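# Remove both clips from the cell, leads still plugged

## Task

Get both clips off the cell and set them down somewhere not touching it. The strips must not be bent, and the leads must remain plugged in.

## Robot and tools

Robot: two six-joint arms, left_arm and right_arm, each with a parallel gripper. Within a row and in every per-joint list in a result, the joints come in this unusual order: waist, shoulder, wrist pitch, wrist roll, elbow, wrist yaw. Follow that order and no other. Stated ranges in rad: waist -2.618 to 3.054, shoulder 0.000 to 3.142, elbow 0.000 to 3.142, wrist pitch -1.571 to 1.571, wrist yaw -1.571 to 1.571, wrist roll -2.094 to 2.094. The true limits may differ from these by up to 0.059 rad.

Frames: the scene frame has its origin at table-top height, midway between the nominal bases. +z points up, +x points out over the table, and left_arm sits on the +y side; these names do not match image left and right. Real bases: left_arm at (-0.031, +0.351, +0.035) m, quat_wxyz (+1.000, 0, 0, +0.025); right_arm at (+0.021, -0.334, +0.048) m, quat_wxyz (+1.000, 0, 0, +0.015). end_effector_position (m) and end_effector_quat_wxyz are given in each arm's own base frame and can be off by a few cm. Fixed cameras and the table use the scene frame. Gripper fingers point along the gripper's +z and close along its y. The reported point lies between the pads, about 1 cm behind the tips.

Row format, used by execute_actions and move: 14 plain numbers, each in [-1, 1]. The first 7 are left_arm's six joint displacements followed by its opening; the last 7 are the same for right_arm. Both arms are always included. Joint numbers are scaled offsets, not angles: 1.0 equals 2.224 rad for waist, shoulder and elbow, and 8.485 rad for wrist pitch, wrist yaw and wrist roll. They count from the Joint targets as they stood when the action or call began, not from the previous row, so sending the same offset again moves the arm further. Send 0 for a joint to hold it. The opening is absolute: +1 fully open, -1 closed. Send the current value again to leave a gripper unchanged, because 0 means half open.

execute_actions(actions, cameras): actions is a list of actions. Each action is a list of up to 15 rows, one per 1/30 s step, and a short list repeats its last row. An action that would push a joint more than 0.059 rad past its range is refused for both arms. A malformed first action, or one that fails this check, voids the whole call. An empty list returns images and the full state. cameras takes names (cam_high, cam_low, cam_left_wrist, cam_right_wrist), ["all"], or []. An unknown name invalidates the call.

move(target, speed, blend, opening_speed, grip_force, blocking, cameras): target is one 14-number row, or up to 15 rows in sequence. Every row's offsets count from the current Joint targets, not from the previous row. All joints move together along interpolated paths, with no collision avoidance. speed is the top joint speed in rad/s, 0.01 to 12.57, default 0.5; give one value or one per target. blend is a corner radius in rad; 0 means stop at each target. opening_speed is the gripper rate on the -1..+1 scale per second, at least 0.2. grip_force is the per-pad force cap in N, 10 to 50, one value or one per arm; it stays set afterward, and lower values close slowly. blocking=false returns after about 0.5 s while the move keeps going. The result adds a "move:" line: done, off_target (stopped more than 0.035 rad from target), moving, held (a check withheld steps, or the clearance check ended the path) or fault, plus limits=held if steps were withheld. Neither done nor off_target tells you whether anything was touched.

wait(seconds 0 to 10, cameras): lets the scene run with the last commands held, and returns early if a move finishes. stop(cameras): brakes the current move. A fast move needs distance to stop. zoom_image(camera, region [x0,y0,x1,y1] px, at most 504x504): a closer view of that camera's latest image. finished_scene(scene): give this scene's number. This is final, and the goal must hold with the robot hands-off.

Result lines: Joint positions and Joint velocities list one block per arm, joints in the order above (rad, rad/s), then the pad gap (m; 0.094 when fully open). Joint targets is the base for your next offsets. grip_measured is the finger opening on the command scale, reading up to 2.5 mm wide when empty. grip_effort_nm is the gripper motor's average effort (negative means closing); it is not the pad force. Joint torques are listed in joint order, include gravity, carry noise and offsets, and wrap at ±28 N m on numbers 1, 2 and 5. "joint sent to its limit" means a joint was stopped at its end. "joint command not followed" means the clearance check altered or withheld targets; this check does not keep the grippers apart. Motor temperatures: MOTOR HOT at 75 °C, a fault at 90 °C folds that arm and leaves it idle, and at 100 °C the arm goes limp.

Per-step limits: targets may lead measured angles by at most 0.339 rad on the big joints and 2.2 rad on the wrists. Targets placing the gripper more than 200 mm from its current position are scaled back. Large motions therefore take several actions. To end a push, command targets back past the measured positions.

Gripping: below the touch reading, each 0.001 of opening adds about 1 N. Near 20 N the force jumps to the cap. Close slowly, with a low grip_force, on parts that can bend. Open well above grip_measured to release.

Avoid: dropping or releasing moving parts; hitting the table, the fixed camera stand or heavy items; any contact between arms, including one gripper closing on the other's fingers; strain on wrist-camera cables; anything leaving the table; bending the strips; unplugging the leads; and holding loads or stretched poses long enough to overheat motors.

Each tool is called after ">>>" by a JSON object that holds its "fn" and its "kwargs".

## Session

>>> {"fn": "execute_actions", "kwargs": {"actions": []}}

>>> {"fn": "zoom_image", "kwargs": {"camera": "cam_high", "region": [180, 200, 440, 420]}}

>>> {"fn": "zoom_image", "kwargs": {"camera": "cam_low", "region": [270, 230, 420, 330]}}

Scene clock: 0.00 s.
left_arm: end_effector_position=(+0.4106, +0.0151, +0.0921) grip_measured=+1.000 grip_effort_nm=n/a end_effector_quat_wxyz=(+0.581, -0.021, +0.814, +0.012) | right_arm: end_effector_position=(+0.3841, -0.0131, +0.0795) grip_measured=+1.000 grip_effort_nm=n/a end_effector_quat_wxyz=(+0.568, +0.029, +0.821, -0.049)
Joint names: [waist, shoulder, wrist pitch, wrist roll, elbow, wrist yaw]
Joint positions: left_arm=[0.031 1.604 0.856 -0.011 0.418 -0.015 0.094] | right_arm=[0.03 1.55 0.866 0.004 0.322 0.142 0.094]
Joint velocities: within noise
Joint torques (N m): no reading
Motor temperatures (°C): left_arm=[30 35 30 28 37 27 27] | right_arm=[28 38 29 26 34 26 27]
Heat: left arm: 37 °C; right arm: 38 °C.
Joint targets: left_arm=[0.031 1.601 0.847 -0.011 0.422 -0.015] | right_arm=[0.030 1.546 0.861 0.004 0.327 0.142]
Tool commands: left_gripper/opening=+1.0 right_gripper/opening=+1.0
camera_calibration:
cam_left_wrist: T_world_to_cam=[[0.0510493, -0.998679, -0.00591094, -0.00298508], [-0.796625, -0.03715, -0.603332, 0.413147], [0.602315, 0.0355084, -0.797468, -0.0452909], [0, 0, 0, 1]] pos_world=[0.356555, 0.0139755, 0.213129]
cam_right_wrist: T_world_to_cam=[[-0.0791497, -0.996459, 0.0283646, 0.0153265], [-0.753235, 0.0411436, -0.656464, 0.382806], [0.652972, -0.0733241, -0.753824, -0.0709227], [0, 0, 0, 1]] pos_world=[0.335866, -0.00567813, 0.1974]

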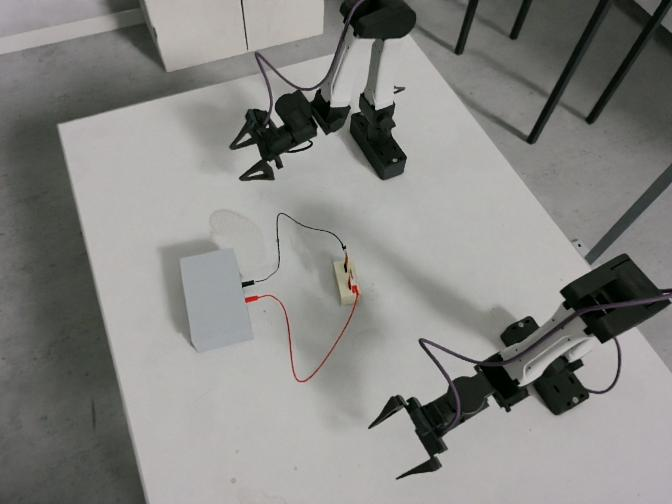

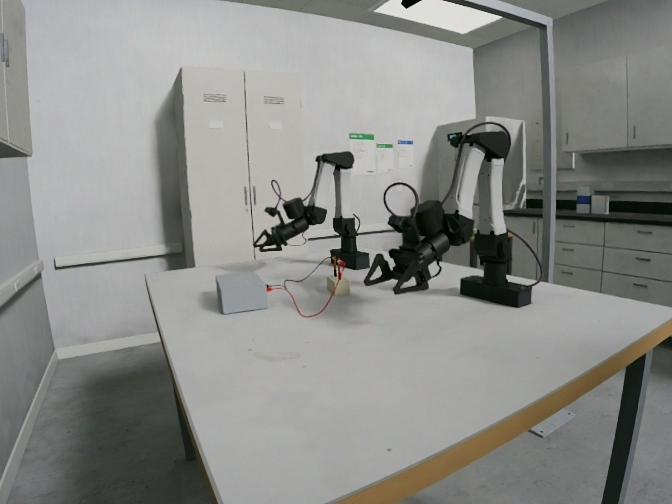

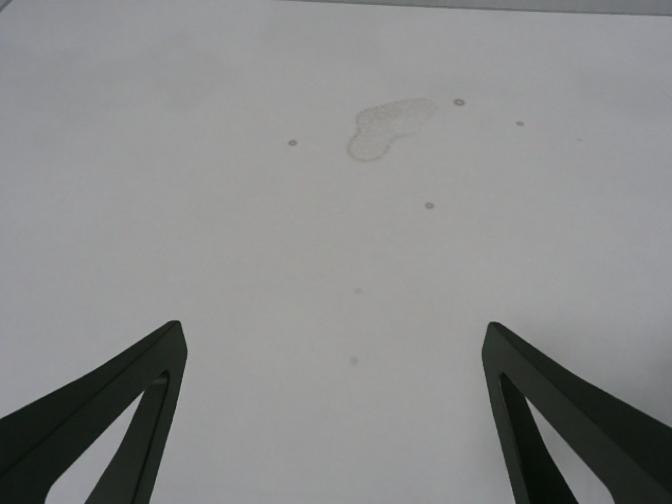

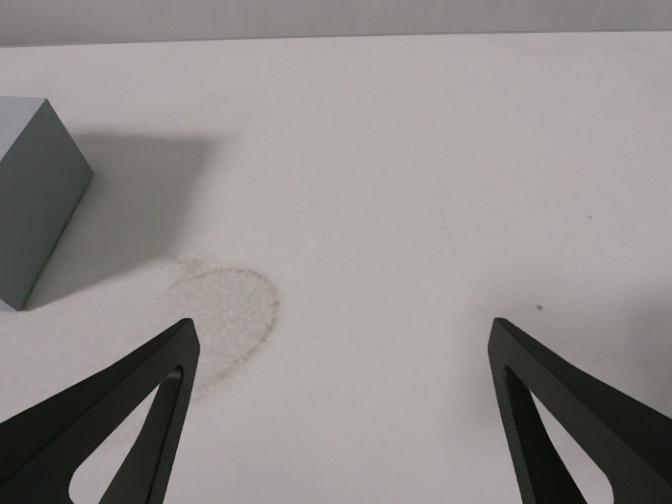

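Scaled by 1.938 from the camera's 672x504 image, which has a finer 960x720 frame.

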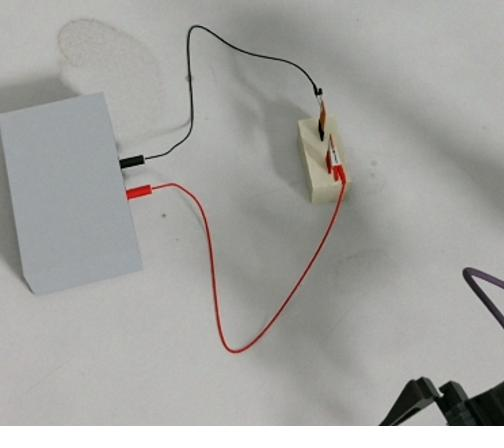

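Scaled by 3.360 from the camera's 672x504 image, which has a finer 960x720 frame.

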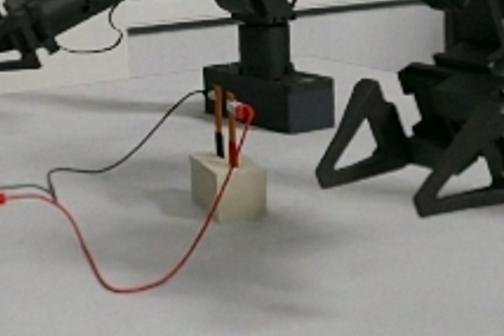

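>>> {"fn": "zoom_image", "kwargs": {"camera": "cam_high", "region": [310, 230, 390, 320]}}

>>> {"fn": "zoom_image", "kwargs": {"camera": "cam_low", "region": [315, 245, 365, 305]}}

Scaled by 5.600 from the camera's 672x504 image, which has a finer 960x720 frame.

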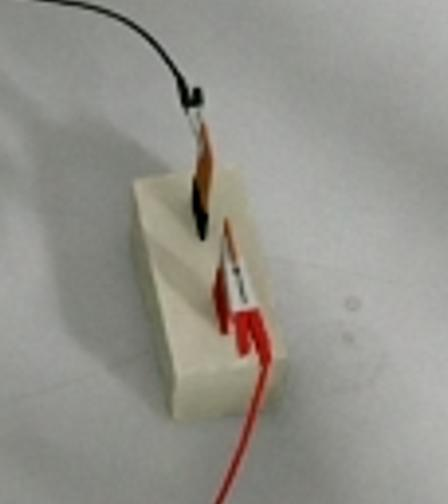

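Scaled by 8.400 from the camera's 672x504 image, which has a finer 960x720 frame.

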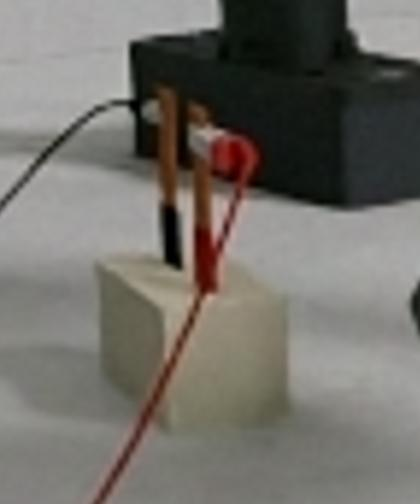

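>>> {"fn": "move", "kwargs": {"target": [[-0.0139,0.2738,-0.2744,0.1288,0.7586,0.0018,1,0,0.2293,-0.2685,-0.0594,0.7064,-0.0167,1],[-0.0139,0.2738,-0.2744,0.1288,0.7586,0.0018,1,0.3781,0.2293,-0.2685,-0.0594,0.7064,-0.0167,1]], "speed": 0.8, "cameras": ["all"]}}

>>> {"fn": "zoom_image", "kwargs": {"camera": "cam_right_wrist", "region": [200, 0, 500, 300]}}

Scene clock: 7.87 s.
left_arm: end_effector_position=(+0.4240, +0.0048, +0.1168) grip_measured=+1.000 grip_effort_nm=-0.03 end_effector_quat_wxyz=(-0.001, +0.510, +0.860, +0.008) | right_arm: end_effector_position=(+0.2505, +0.2986, +0.1219) grip_measured=+1.000 grip_effort_nm=0.00 end_effector_quat_wxyz=(+0.003, -0.632, +0.775, -0.002)
Joint names: [waist, shoulder, wrist pitch, wrist roll, elbow, wrist yaw]
Joint positions: left_arm=[0.005 2.187 -1.466 1.075 2.089 -0.015 0.094] | right_arm=[0.875 2.031 -1.405 -0.494 1.869 0.005 0.094]
Joint torques (N m): left_arm=[-0.98 -10.18 0.04 -0.08 8.18 0.16] | right_arm=[-0.36 -7.45 0.32 -0.02 8.08 -0.01]
Heat: left arm: 39 °C; right arm: 39 °C.
Joint targets: left_arm=[0.000 2.210 -1.481 1.082 2.110 0.000] | right_arm=[0.871 2.056 -1.417 -0.500 1.898 0.000]
move: done
camera_calibration:
cam_left_wrist: T_world_to_cam=[[-0.881449, -0.471865, -0.0197575, 0.380621], [-0.398949, 0.721547, 0.565871, 0.129494], [-0.252759, 0.506669, -0.824257, 0.330137], [0, 0, 0, 1]] pos_world=[0.470604, -0.0811044, 0.20636]
cam_right_wrist: T_world_to_cam=[[0.977643, -0.208947, -0.0235778, -0.179399], [-0.173218, -0.863846, 0.473038, 0.284375], [-0.119208, -0.458378, -0.880726, 0.394975], [0, 0, 0, 1]] pos_world=[0.271731, 0.389219, 0.209115]

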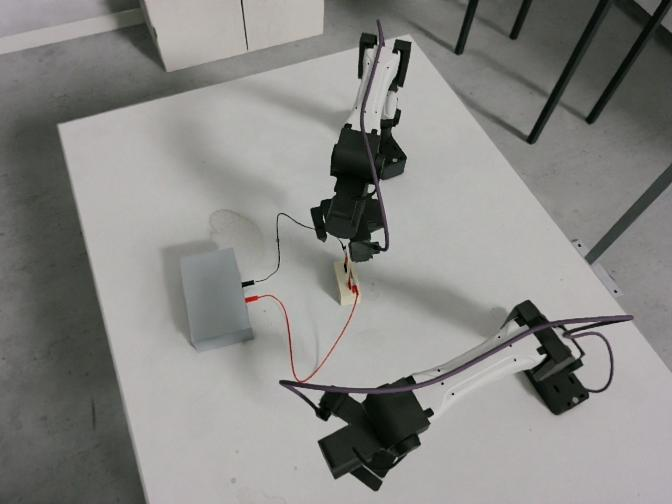

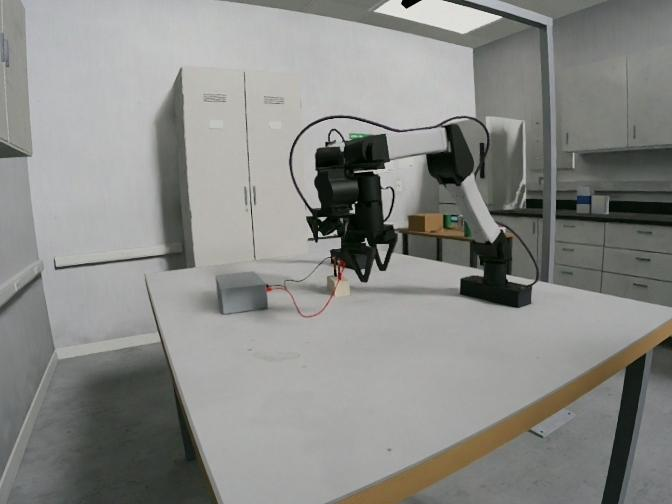

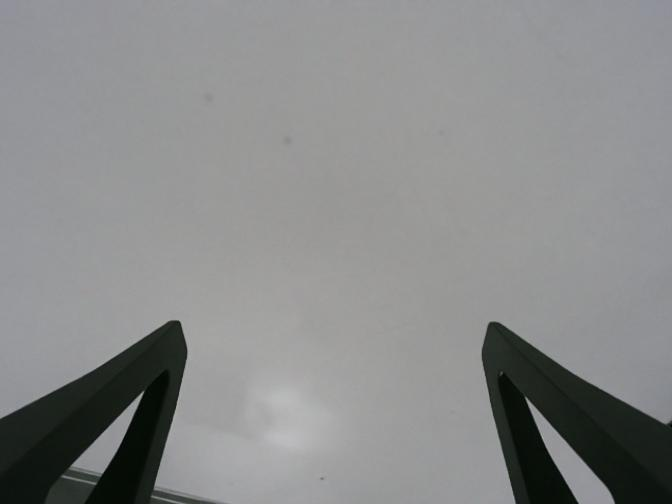

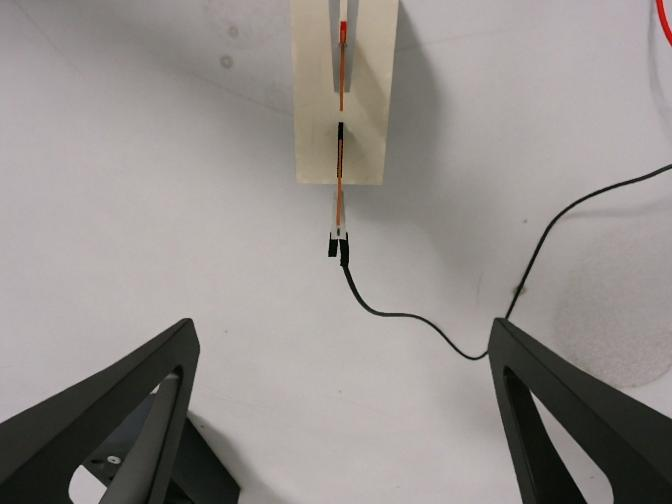

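Scaled by 1.680 from the camera's 672x504 image, which has a finer 960x720 frame.

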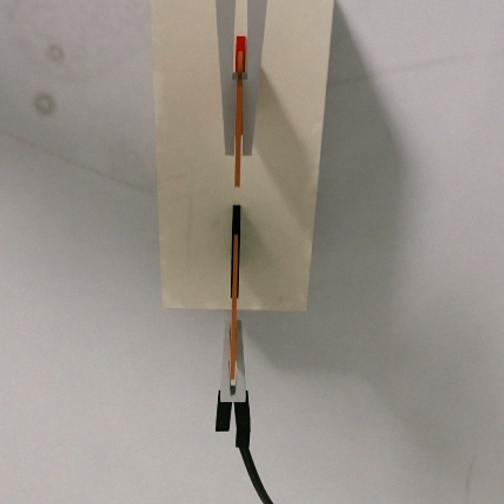

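>>> {"fn": "move", "kwargs": {"target": [0,0,0,0,0,0,1,0.0018,-0.0009,0.0217,0.0014,-0.0922,0,0.0], "speed": 0.3, "opening_speed": 0.8, "cameras": ["cam_low","cam_right_wrist","cam_high"]}}

>>> {"fn": "zoom_image", "kwargs": {"camera": "cam_right_wrist", "region": [240, 140, 440, 380]}}

>>> {"fn": "zoom_image", "kwargs": {"camera": "cam_low", "region": [300, 220, 370, 290]}}

Scene clock: 10.40 s.
left_arm: end_effector_position=(+0.4240, +0.0048, +0.1168) grip_measured=+1.000 grip_effort_nm=-0.02 end_effector_quat_wxyz=(-0.001, +0.510, +0.860, +0.008) | right_arm: end_effector_position=(+0.2497, +0.2977, +0.0811) grip_measured=+0.001 grip_effort_nm=-0.08 end_effector_quat_wxyz=(+0.000, -0.632, +0.775, -0.002)
Joint names: [waist, shoulder, wrist pitch, wrist roll, elbow, wrist yaw]
Joint positions: left_arm=[0.005 2.187 -1.466 1.075 2.089 -0.015 0.094] | right_arm=[0.875 2.031 -1.248 -0.494 1.708 0.005 0.047]
Joint torques (N m): left_arm=[-1.02 -10.21 0.04 -0.07 8.24 0.18] | right_arm=[0.02 -7.68 0.62 0.12 4.86 -0.02]
Heat: left arm: 39 °C; right arm: 39 °C.
Joint targets: left_arm=[0.000 2.210 -1.481 1.082 2.110 0.000] | right_arm=[0.875 2.054 -1.233 -0.488 1.693 0.000]
move: done
camera_calibration:
cam_right_wrist: T_world_to_cam=[[0.977587, -0.208955, -0.0257155, -0.179625], [-0.171757, -0.862206, 0.476551, 0.301623], [-0.12175, -0.461453, -0.878771, 0.359912], [0, 0, 0, 1]] pos_world=[0.271224, 0.38861, 0.167923]
Images, in order (width x height): cam_high 672x504, cam_low 672x504, cam_right_wrist 672x504.

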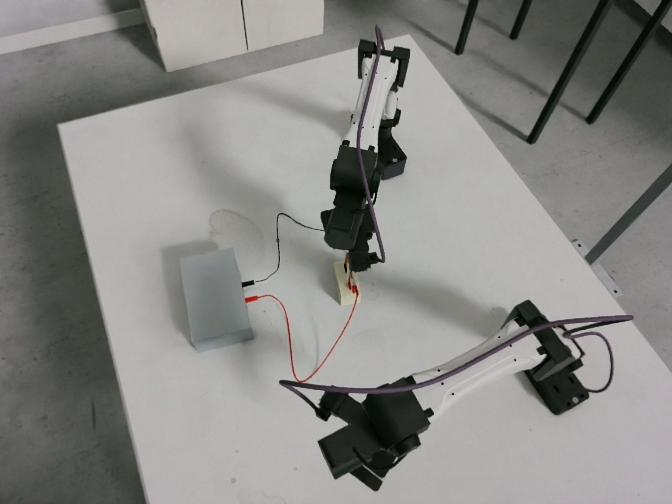

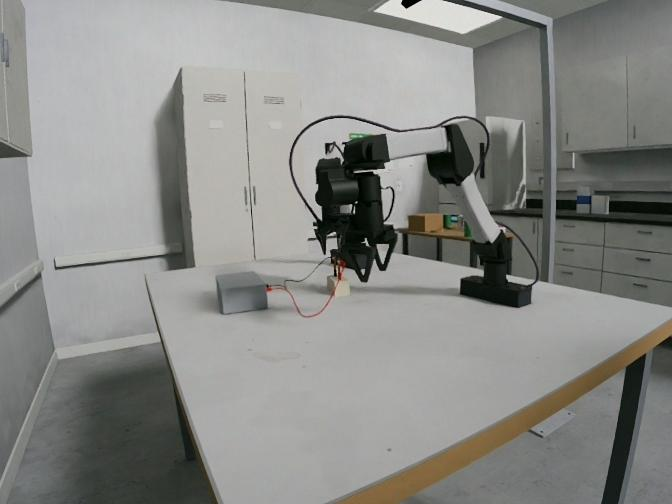

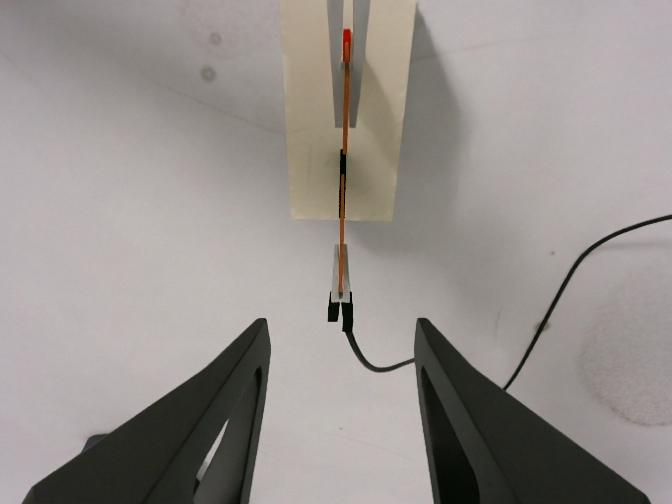

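Scaled by 2.100 from the camera's 672x504 image, which has a finer 960x720 frame.

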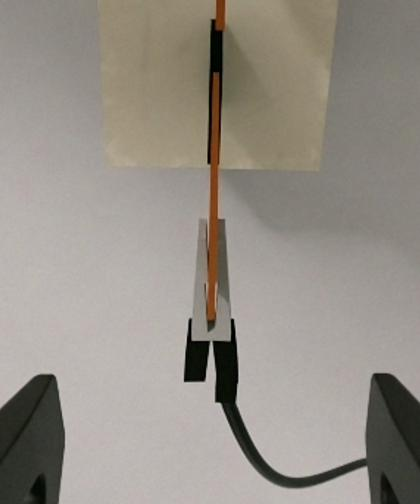

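Scaled by 7.200 from the camera's 672x504 image, which has a finer 960x720 frame.

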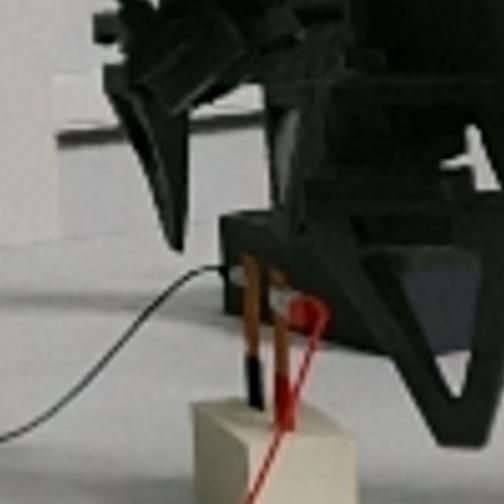

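>>> {"fn": "move", "kwargs": {"target": [[0.2023,0,0,0,0,0,1,0,0,0,0,0,0,-0.45],[0.2023,0,0,0,0,0,1,0.0027,0.0027,0.0099,0.0004,-0.0351,0,-0.45]], "speed": [0.6,0.12], "opening_speed": 0.7, "cameras": ["cam_low","cam_right_wrist"]}}

>>> {"fn": "zoom_image", "kwargs": {"camera": "cam_right_wrist", "region": [240, 180, 440, 420]}}

>>> {"fn": "zoom_image", "kwargs": {"camera": "cam_low", "region": [300, 230, 360, 290]}}

Scene clock: 14.10 s.
left_arm: end_effector_position=(+0.3803, +0.1873, +0.1168) grip_measured=+1.000 grip_effort_nm=-0.03 end_effector_quat_wxyz=(+0.000, +0.305, +0.952, +0.005) | right_arm: end_effector_position=(+0.2490, +0.2969, +0.0600) grip_measured=-0.449 grip_effort_nm=-0.08 end_effector_quat_wxyz=(+0.001, -0.632, +0.775, -0.002)
Joint names: [waist, shoulder, wrist pitch, wrist roll, elbow, wrist yaw]
Joint positions: left_arm=[0.455 2.187 -1.466 1.076 2.089 -0.007 0.094] | right_arm=[0.875 2.036 -1.164 -0.492 1.631 0.005 0.026]
Joint torques (N m): left_arm=[-0.96 -10.25 0.03 -0.07 8.2 0.11] | right_arm=[0.55 -7.56 0.62 0.14 4.79 -0.03]
Heat: left arm: 39 °C; right arm: 39 °C.
Joint targets: left_arm=[0.450 2.210 -1.481 1.082 2.110 0.000] | right_arm=[0.881 2.060 -1.149 -0.485 1.615 0.000]
move: done
camera_calibration:
cam_right_wrist: T_world_to_cam=[[0.97729, -0.210428, -0.0250019, -0.179216], [-0.173552, -0.862508, 0.475352, 0.311488], [-0.121592, -0.460217, -0.87944, 0.340634], [0, 0, 0, 1]] pos_world=[0.270623, 0.387714, 0.14702]
Images, in order (width x height): cam_low 672x504, cam_right_wrist 672x504.

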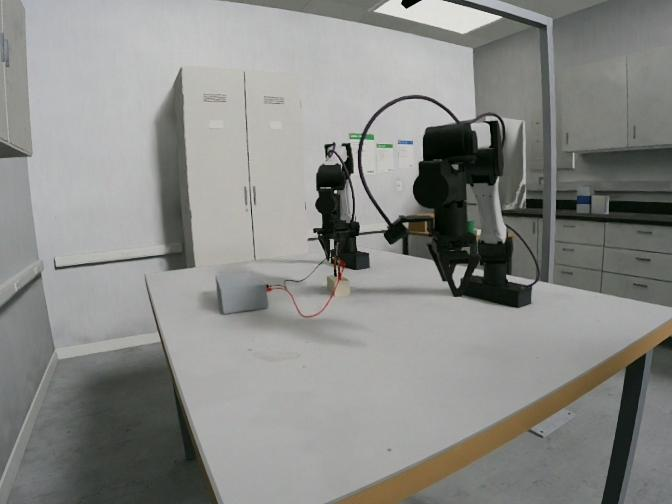

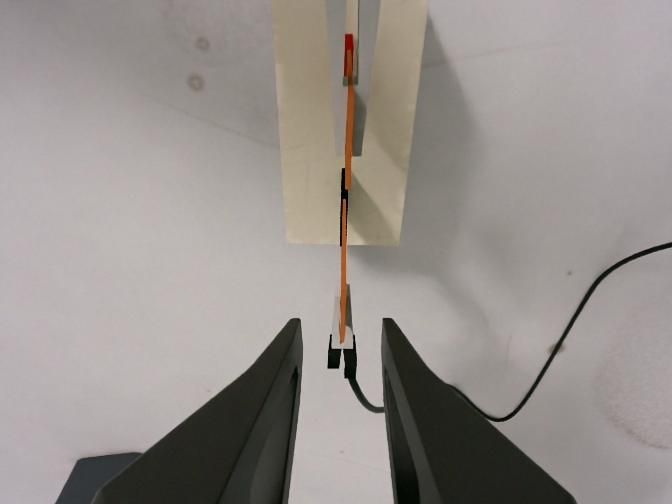

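Scaled by 2.100 from the camera's 672x504 image, which has a finer 960x720 frame.

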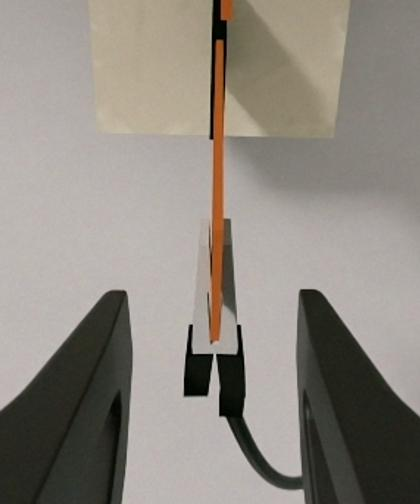

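Scaled by 8.400 from the camera's 672x504 image, which has a finer 960x720 frame.

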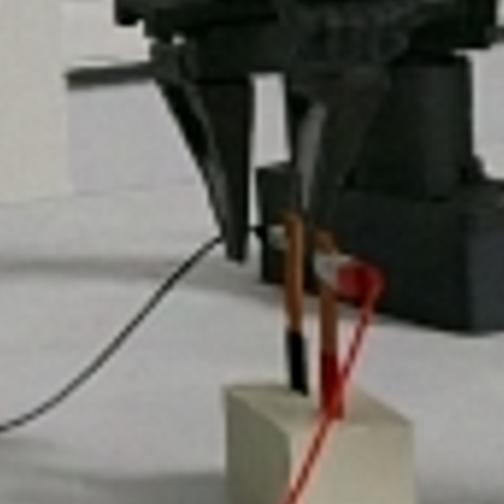

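>>> {"fn": "move", "kwargs": {"target": [0,0,0,0,0,0,1,0,0,0,0,0,0,-0.85], "opening_speed": 0.25, "cameras": ["cam_right_wrist"]}}

>>> {"fn": "zoom_image", "kwargs": {"camera": "cam_right_wrist", "region": [240, 180, 440, 420]}}

Scene clock: 16.17 s.
left_arm: end_effector_position=(+0.3803, +0.1873, +0.1168) grip_measured=+1.000 grip_effort_nm=-0.03 end_effector_quat_wxyz=(+0.000, +0.305, +0.952, +0.005) | right_arm: end_effector_position=(+0.2492, +0.2971, +0.0600) grip_measured=-0.845 grip_effort_nm=-0.26 end_effector_quat_wxyz=(+0.001, -0.632, +0.775, -0.002)
Joint names: [waist, shoulder, wrist pitch, wrist roll, elbow, wrist yaw]
Joint positions: left_arm=[0.455 2.187 -1.466 1.076 2.089 -0.007 0.094] | right_arm=[0.875 2.036 -1.163 -0.492 1.631 0.005 0.007]
Joint torques (N m): left_arm=[-0.96 -10.3 0.06 -0.07 8.17 0.11] | right_arm=[0.51 -7.58 0.6 0.11 4.56 0]
Heat: left arm: 40 °C; right arm: 39 °C.
Joint targets: left_arm=[0.450 2.210 -1.481 1.082 2.110 0.000] | right_arm=[0.881 2.060 -1.149 -0.485 1.615 0.000]
move: done
camera_calibration:
cam_right_wrist: T_world_to_cam=[[0.977218, -0.210802, -0.0246569, -0.179179], [-0.17413, -0.862743, 0.474713, 0.311935], [-0.121343, -0.459604, -0.879795, 0.340439], [0, 0, 0, 1]] pos_world=[0.270724, 0.387816, 0.147019]
Images, in order (width x height): cam_right_wrist 672x504.

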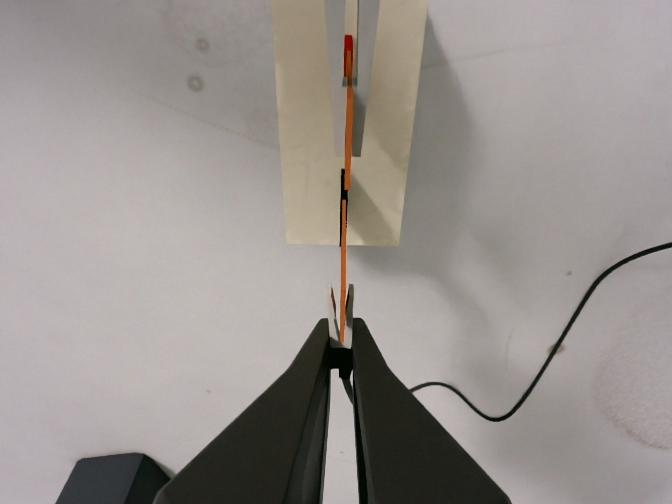

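Scaled by 2.100 from the camera's 672x504 image, which has a finer 960x720 frame.

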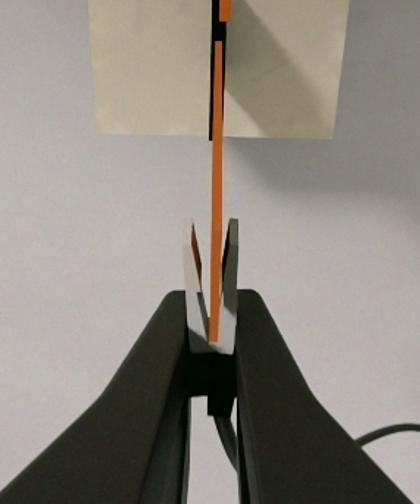

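>>> {"fn": "move", "kwargs": {"target": [[0,0,0,0,0,0,1,-0.0027,-0.0180,0,0,0,0,-0.88],[0,0,0,0,0,0,1,-0.0127,-0.0486,0.00276,-0.0041,-0.0337,0,-0.88]], "speed": 0.12, "cameras": ["cam_right_wrist"]}}

>>> {"fn": "zoom_image", "kwargs": {"camera": "cam_right_wrist", "region": [240, 180, 440, 420]}}

Scene clock: 22.03 s.
left_arm: end_effector_position=(+0.3803, +0.1873, +0.1168) grip_measured=+1.000 grip_effort_nm=-0.02 end_effector_quat_wxyz=(+0.000, +0.305, +0.952, +0.005) | right_arm: end_effector_position=(+0.2454, +0.2825, +0.0585) grip_measured=-0.875 grip_effort_nm=-0.76 end_effector_quat_wxyz=(-0.001, -0.632, +0.775, -0.003)
Joint names: [waist, shoulder, wrist pitch, wrist roll, elbow, wrist yaw]
Joint positions: left_arm=[0.455 2.187 -1.466 1.076 2.089 -0.007 0.094] | right_arm=[0.858 1.989 -1.141 -0.511 1.556 0.005 0.006]
Joint torques (N m): left_arm=[-0.98 -10.19 0.03 -0.06 8.06 0.11] | right_arm=[-0.44 -11.97 0.58 -0.04 4.48 -0.02]
Heat: left arm: 40 °C; right arm: 40 °C.
Joint targets: left_arm=[0.450 2.210 -1.481 1.082 2.110 0.000] | right_arm=[0.853 1.952 -1.126 -0.520 1.540 0.000]
move: off_target (right_arm); right_arm: the shoulder is farthest, 0.037 rad from its target
camera_calibration:
cam_right_wrist: T_world_to_cam=[[0.977541, -0.209031, -0.026841, -0.179053], [-0.171054, -0.86136, 0.478329, 0.29798], [-0.123106, -0.462995, -0.87777, 0.333191], [0, 0, 0, 1]] pos_world=[0.26702, 0.373506, 0.145127]
Images, in order (width x height): cam_right_wrist 672x504.

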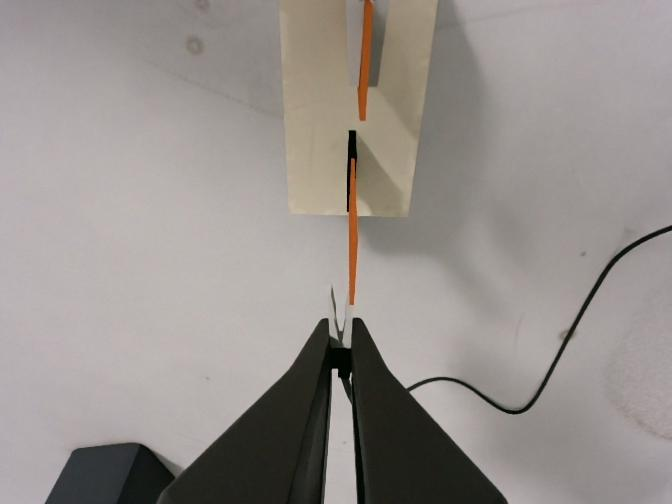

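Scaled by 2.100 from the camera's 672x504 image, which has a finer 960x720 frame.

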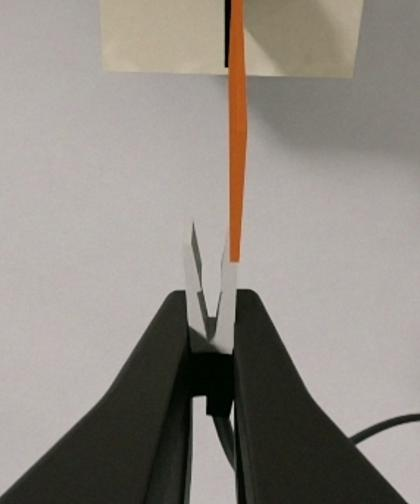

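>>> {"fn": "move", "kwargs": {"target": [0,0,0,0,0,0,1,-0.0090,-0.0094,0.0009,-0.0021,-0.0106,0,-0.88], "speed": 0.08, "cameras": ["cam_right_wrist","cam_low"]}}

>>> {"fn": "zoom_image", "kwargs": {"camera": "cam_right_wrist", "region": [240, 180, 440, 420]}}

>>> {"fn": "zoom_image", "kwargs": {"camera": "cam_low", "region": [300, 230, 360, 290]}}

Scene clock: 24.43 s.
left_arm: end_effector_position=(+0.3803, +0.1873, +0.1168) grip_measured=+1.000 grip_effort_nm=-0.02 end_effector_quat_wxyz=(+0.000, +0.305, +0.952, +0.005) | right_arm: end_effector_position=(+0.2484, +0.2745, +0.0597) grip_measured=-0.874 grip_effort_nm=-0.74 end_effector_quat_wxyz=(+0.001, -0.631, +0.776, -0.002)
Joint names: [waist, shoulder, wrist pitch, wrist roll, elbow, wrist yaw]
Joint positions: left_arm=[0.455 2.187 -1.466 1.076 2.089 -0.007 0.094] | right_arm=[0.838 1.969 -1.133 -0.529 1.533 0.005 0.006]
Joint torques (N m): left_arm=[-0.9 -10.33 0.03 -0.09 8.08 0.11] | right_arm=[-0.36 -11.84 0.6 -0.02 4.52 -0.03]
Heat: left arm: 40 °C; right arm: 41 °C.
Joint targets: left_arm=[0.450 2.210 -1.481 1.082 2.110 0.000] | right_arm=[0.833 1.931 -1.118 -0.537 1.516 0.000]
move: off_target (right_arm); right_arm: the shoulder is farthest, 0.038 rad from its target
camera_calibration:
cam_right_wrist: T_world_to_cam=[[0.977037, -0.211616, -0.02486, -0.182867], [-0.174689, -0.862366, 0.475194, 0.292484], [-0.121997, -0.459939, -0.87953, 0.330009], [0, 0, 0, 1]] pos_world=[0.270022, 0.365315, 0.14672]
Images, in order (width x height): cam_low 672x504, cam_right_wrist 672x504.

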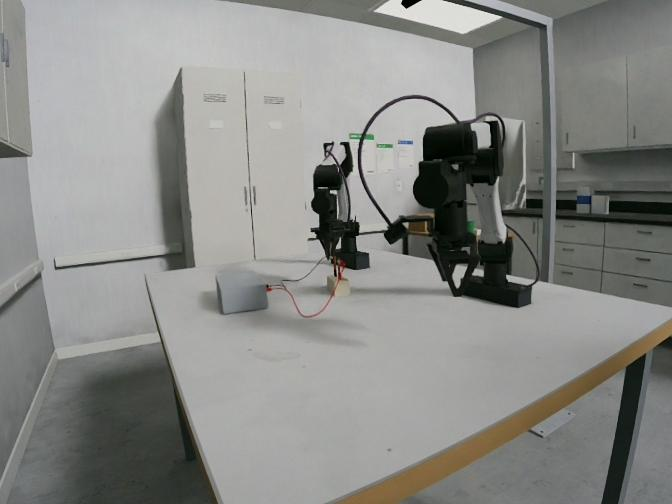

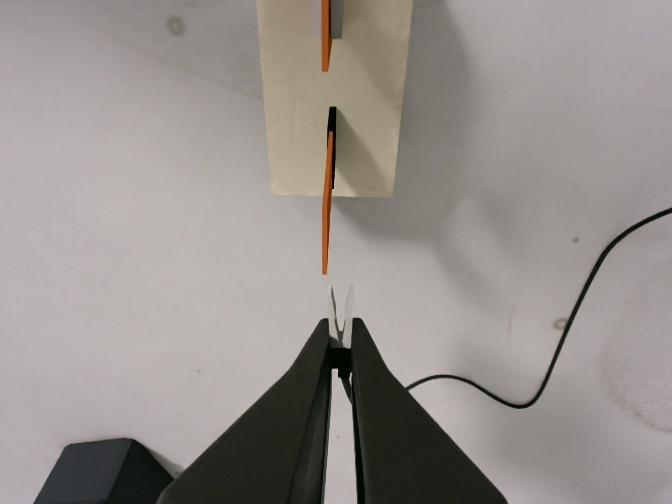

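Scaled by 2.100 from the camera's 672x504 image, which has a finer 960x720 frame.

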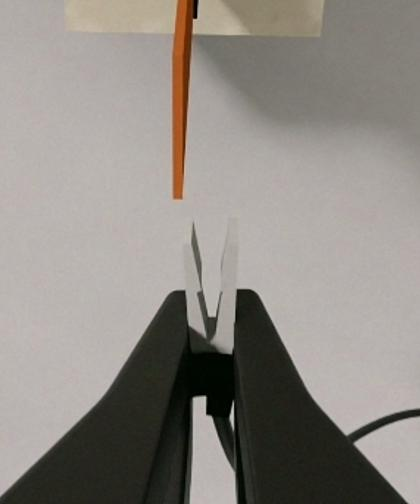

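Scaled by 8.400 from the camera's 672x504 image, which has a finer 960x720 frame.

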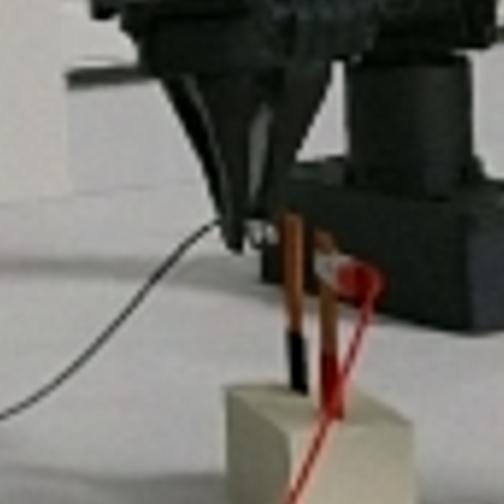

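>>> {"fn": "move", "kwargs": {"target": [[0,0,0,0,0,0,1,-0.0728,-0.1362,0.0094,-0.0193,-0.1722,0,-0.88],[0,0,0,0,0,0,1,-0.0728,-0.0499,0.0480,-0.0193,-0.2594,0,-0.88]], "speed": [0.3,0.25], "cameras": ["cam_right_wrist","cam_low"]}}

>>> {"fn": "zoom_image", "kwargs": {"camera": "cam_low", "region": [280, 230, 370, 300]}}

Scene clock: 29.07 s.
left_arm: end_effector_position=(+0.3803, +0.1873, +0.1168) grip_measured=+1.000 grip_effort_nm=-0.02 end_effector_quat_wxyz=(+0.000, +0.305, +0.952, +0.005) | right_arm: end_effector_position=(+0.2237, +0.1778, -0.0222) grip_measured=-0.874 grip_effort_nm=-0.74 end_effector_quat_wxyz=(-0.003, -0.632, +0.775, -0.002)
Joint names: [waist, shoulder, wrist pitch, wrist roll, elbow, wrist yaw]
Joint positions: left_arm=[0.455 2.187 -1.466 1.076 2.089 -0.007 0.094] | right_arm=[0.674 1.803 -0.726 -0.693 0.952 0.005 0.006]
Joint torques (N m): left_arm=[-0.99 -10.28 0.04 -0.08 8.09 0.09] | right_arm=[-0.2 -5.49 0.58 -0.04 4.01 -0.03]
Motor temperatures (°C): left_arm=[30 40 29 28 41 27 27] | right_arm=[28 42 29 26 35 26 27]
Heat: left arm: 41 °C; right arm: 42 °C.
Joint targets: left_arm=[0.450 2.210 -1.481 1.082 2.110 0.000] | right_arm=[0.671 1.820 -0.711 -0.701 0.939 0.000]
move: done
camera_calibration:
cam_right_wrist: T_world_to_cam=[[0.977192, -0.210204, -0.0301716, -0.181721], [-0.170117, -0.859913, 0.481258, 0.242268], [-0.127107, -0.465148, -0.87606, 0.212554], [0, 0, 0, 1]] pos_world=[0.245808, 0.269, 0.0641332]
Images, in order (width x height): cam_low 672x504, cam_right_wrist 672x504.

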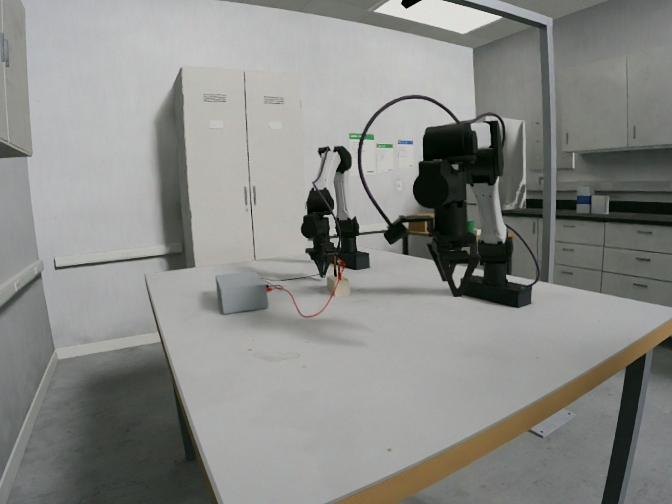

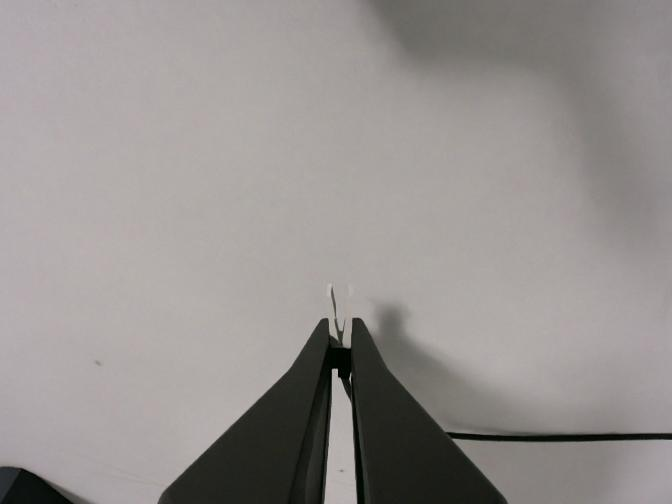

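Scaled by 5.600 from the camera's 672x504 image, which has a finer 960x720 frame.

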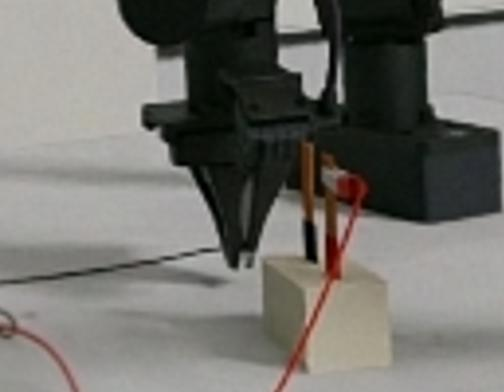

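>>> {"fn": "move", "kwargs": {"target": [[0,0,0,0,0,0,1,0,0.0087,0.0039,0,-0.0063,0,-0.88],[0,0,0,0,0,0,1,0,0.0087,0.0039,0,-0.0063,0,-0.4]], "speed": 0.05, "opening_speed": 0.25, "cameras": ["cam_right_wrist","cam_low"]}}

Scene clock: 32.60 s.
left_arm: end_effector_position=(+0.3803, +0.1873, +0.1168) grip_measured=+1.000 grip_effort_nm=-0.02 end_effector_quat_wxyz=(+0.000, +0.305, +0.952, +0.005) | right_arm: end_effector_position=(+0.2246, +0.1785, -0.0292) grip_measured=-0.401 grip_effort_nm=0.08 end_effector_quat_wxyz=(-0.001, -0.632, +0.775, -0.002)
Joint names: [waist, shoulder, wrist pitch, wrist roll, elbow, wrist yaw]
Joint positions: left_arm=[0.455 2.187 -1.466 1.076 2.089 -0.007 0.094] | right_arm=[0.674 1.82 -0.693 -0.693 0.94 0.005 0.028]
Joint torques (N m): left_arm=[-0.98 -10.25 0.02 -0.04 8.12 0.09] | right_arm=[-0.36 -5.39 0.59 -0.05 3.67 -0.04]
Heat: left arm: 41 °C; right arm: 41 °C.
Joint targets: left_arm=[0.450 2.210 -1.481 1.082 2.110 0.000] | right_arm=[0.671 1.839 -0.678 -0.701 0.925 0.000]
move: done
camera_calibration:
cam_right_wrist: T_world_to_cam=[[0.977298, -0.210111, -0.0272384, -0.182632], [-0.17183, -0.861241, 0.478266, 0.246987], [-0.123948, -0.462728, -0.877793, 0.20566], [0, 0, 0, 1]] pos_world=[0.246417, 0.269507, 0.0574265]
Images, in order (width x height): cam_low 672x504, cam_right_wrist 672x504.

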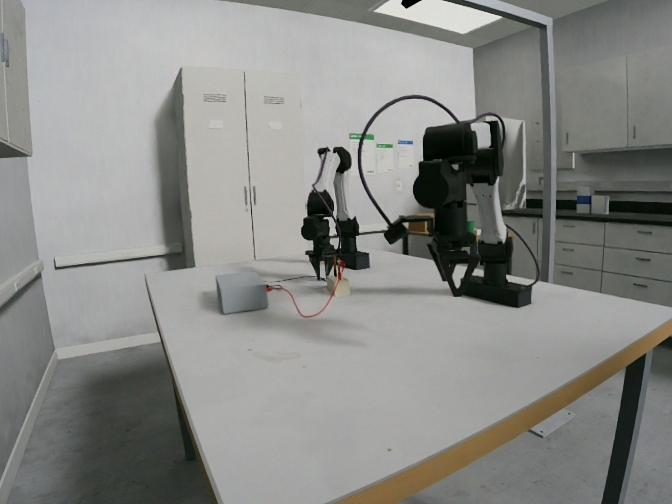

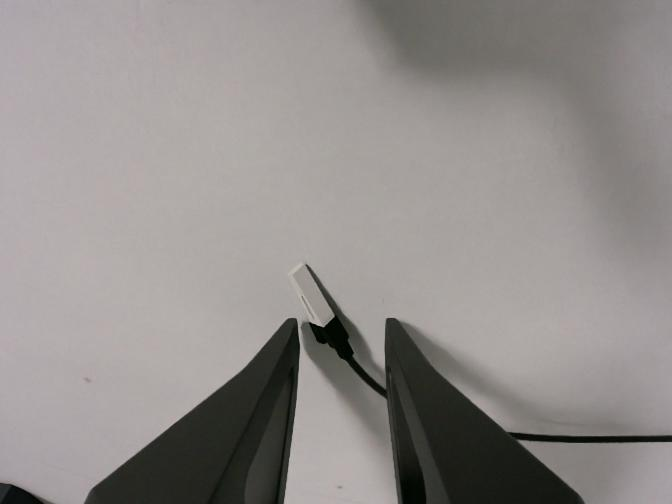

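>>> {"fn": "move", "kwargs": {"target": [[0,0,0,0,0,0,1,0,0,0,0,0,0,0.0],[0,0,0,0,0,0,1,0,-0.0949,-0.0424,0,0.0935,0,0.0],[-0.10,0.0115,0.0065,-0.0080,-0.0067,0,1,0,-0.1075,-0.0757,0,0.1911,0,0.0],[-0.5544,0.0115,0.0065,-0.0080,-0.0067,0,1,-0.4362,-0.1075,-0.0757,0,0.1911,0,0.0]], "speed": [0.2,0.3,0.6,0.8], "opening_speed": 0.5, "cameras": ["all"]}}

>>> {"fn": "zoom_image", "kwargs": {"camera": "cam_left_wrist", "region": [200, 0, 460, 300]}}

>>> {"fn": "zoom_image", "kwargs": {"camera": "cam_low", "region": [290, 220, 380, 300]}}

Scene clock: 39.80 s.
left_arm: end_effector_position=(+0.3058, -0.3049, +0.1061) grip_measured=+1.000 grip_effort_nm=-0.03 end_effector_quat_wxyz=(+0.006, +0.785, +0.620, +0.003) | right_arm: end_effector_position=(+0.2647, -0.0823, +0.1153) grip_measured=-0.001 grip_effort_nm=0.08 end_effector_quat_wxyz=(-0.015, -0.196, +0.980, +0.007)
Joint names: [waist, shoulder, wrist pitch, wrist roll, elbow, wrist yaw]
Joint positions: left_arm=[-0.785 2.213 -1.434 1.019 2.089 -0.004 0.094] | right_arm=[-0.3 1.622 -1.308 -0.695 1.326 0.003 0.047]
Joint torques (N m): left_arm=[-0.4 -10.52 0.3 -0.17 7.02 0.11] | right_arm=[0.02 -7.98 0.2 0 7.66 -0.01]
Heat: left arm: 42 °C; right arm: 41 °C.
Joint targets: left_arm=[-0.784 2.235 -1.426 1.014 2.095 0.000] | right_arm=[-0.299 1.601 -1.320 -0.701 1.350 0.000]
move: done
camera_calibration:
cam_left_wrist: T_world_to_cam=[[-0.97033, 0.241006, -0.0193837, 0.374573], [0.18998, 0.809567, 0.555436, 0.159613], [0.149556, 0.535274, -0.831333, 0.334734], [0, 0, 0, 1]] pos_world=[0.283075, -0.398666, 0.196882]
cam_right_wrist: T_world_to_cam=[[0.375434, -0.925578, -0.0485201, -0.169732], [-0.794236, -0.348259, 0.4979, 0.164871], [-0.477743, -0.148392, -0.865876, 0.334918], [0, 0, 0, 1]] pos_world=[0.354674, -0.0499829, 0.199672]

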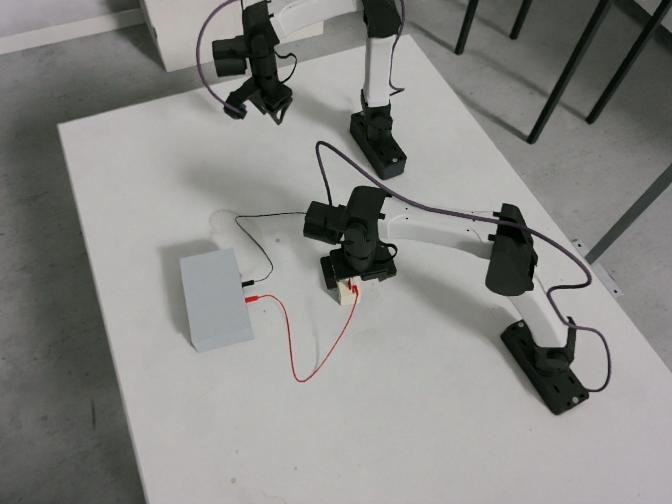

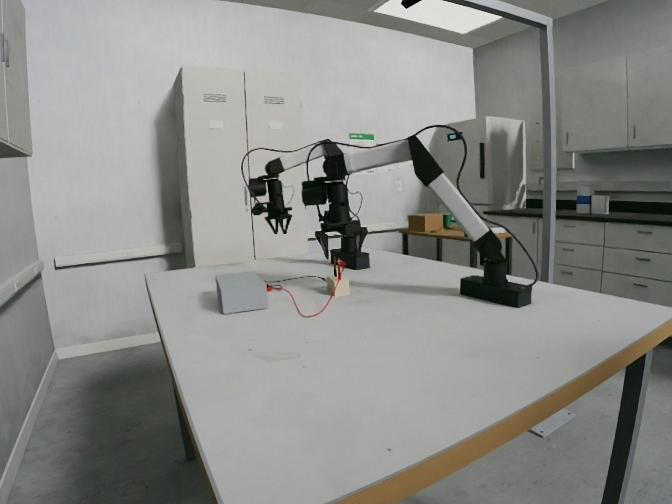

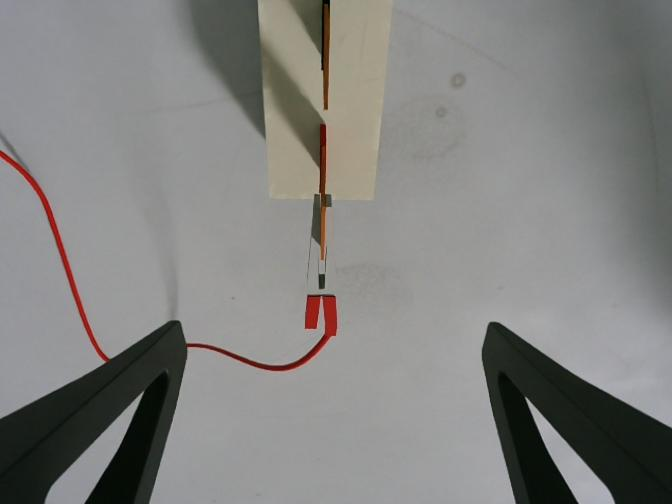

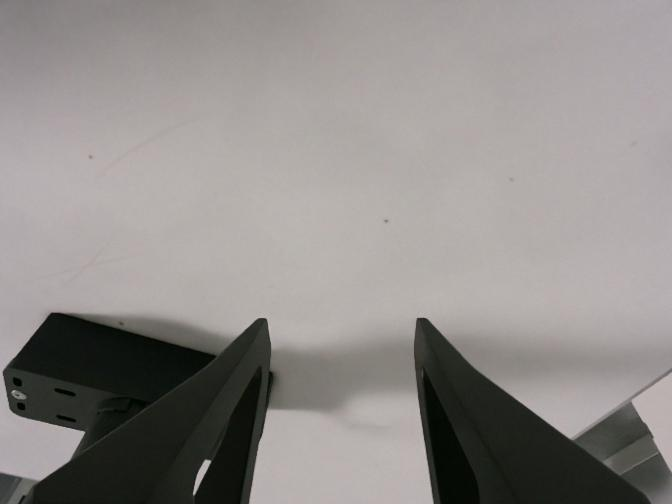

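Scaled by 1.680 from the camera's 672x504 image, which has a finer 960x720 frame.

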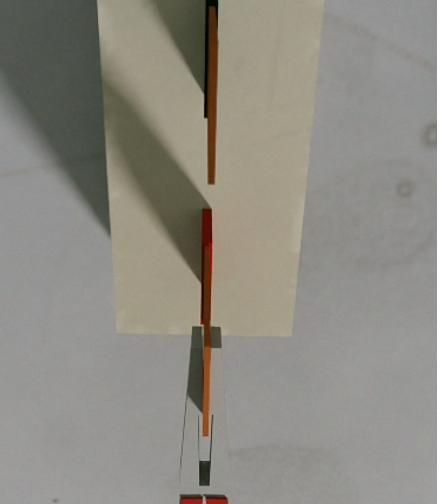

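Scaled by 5.600 from the camera's 672x504 image, which has a finer 960x720 frame.

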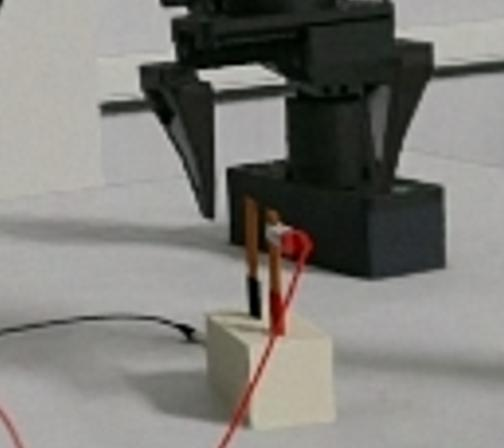

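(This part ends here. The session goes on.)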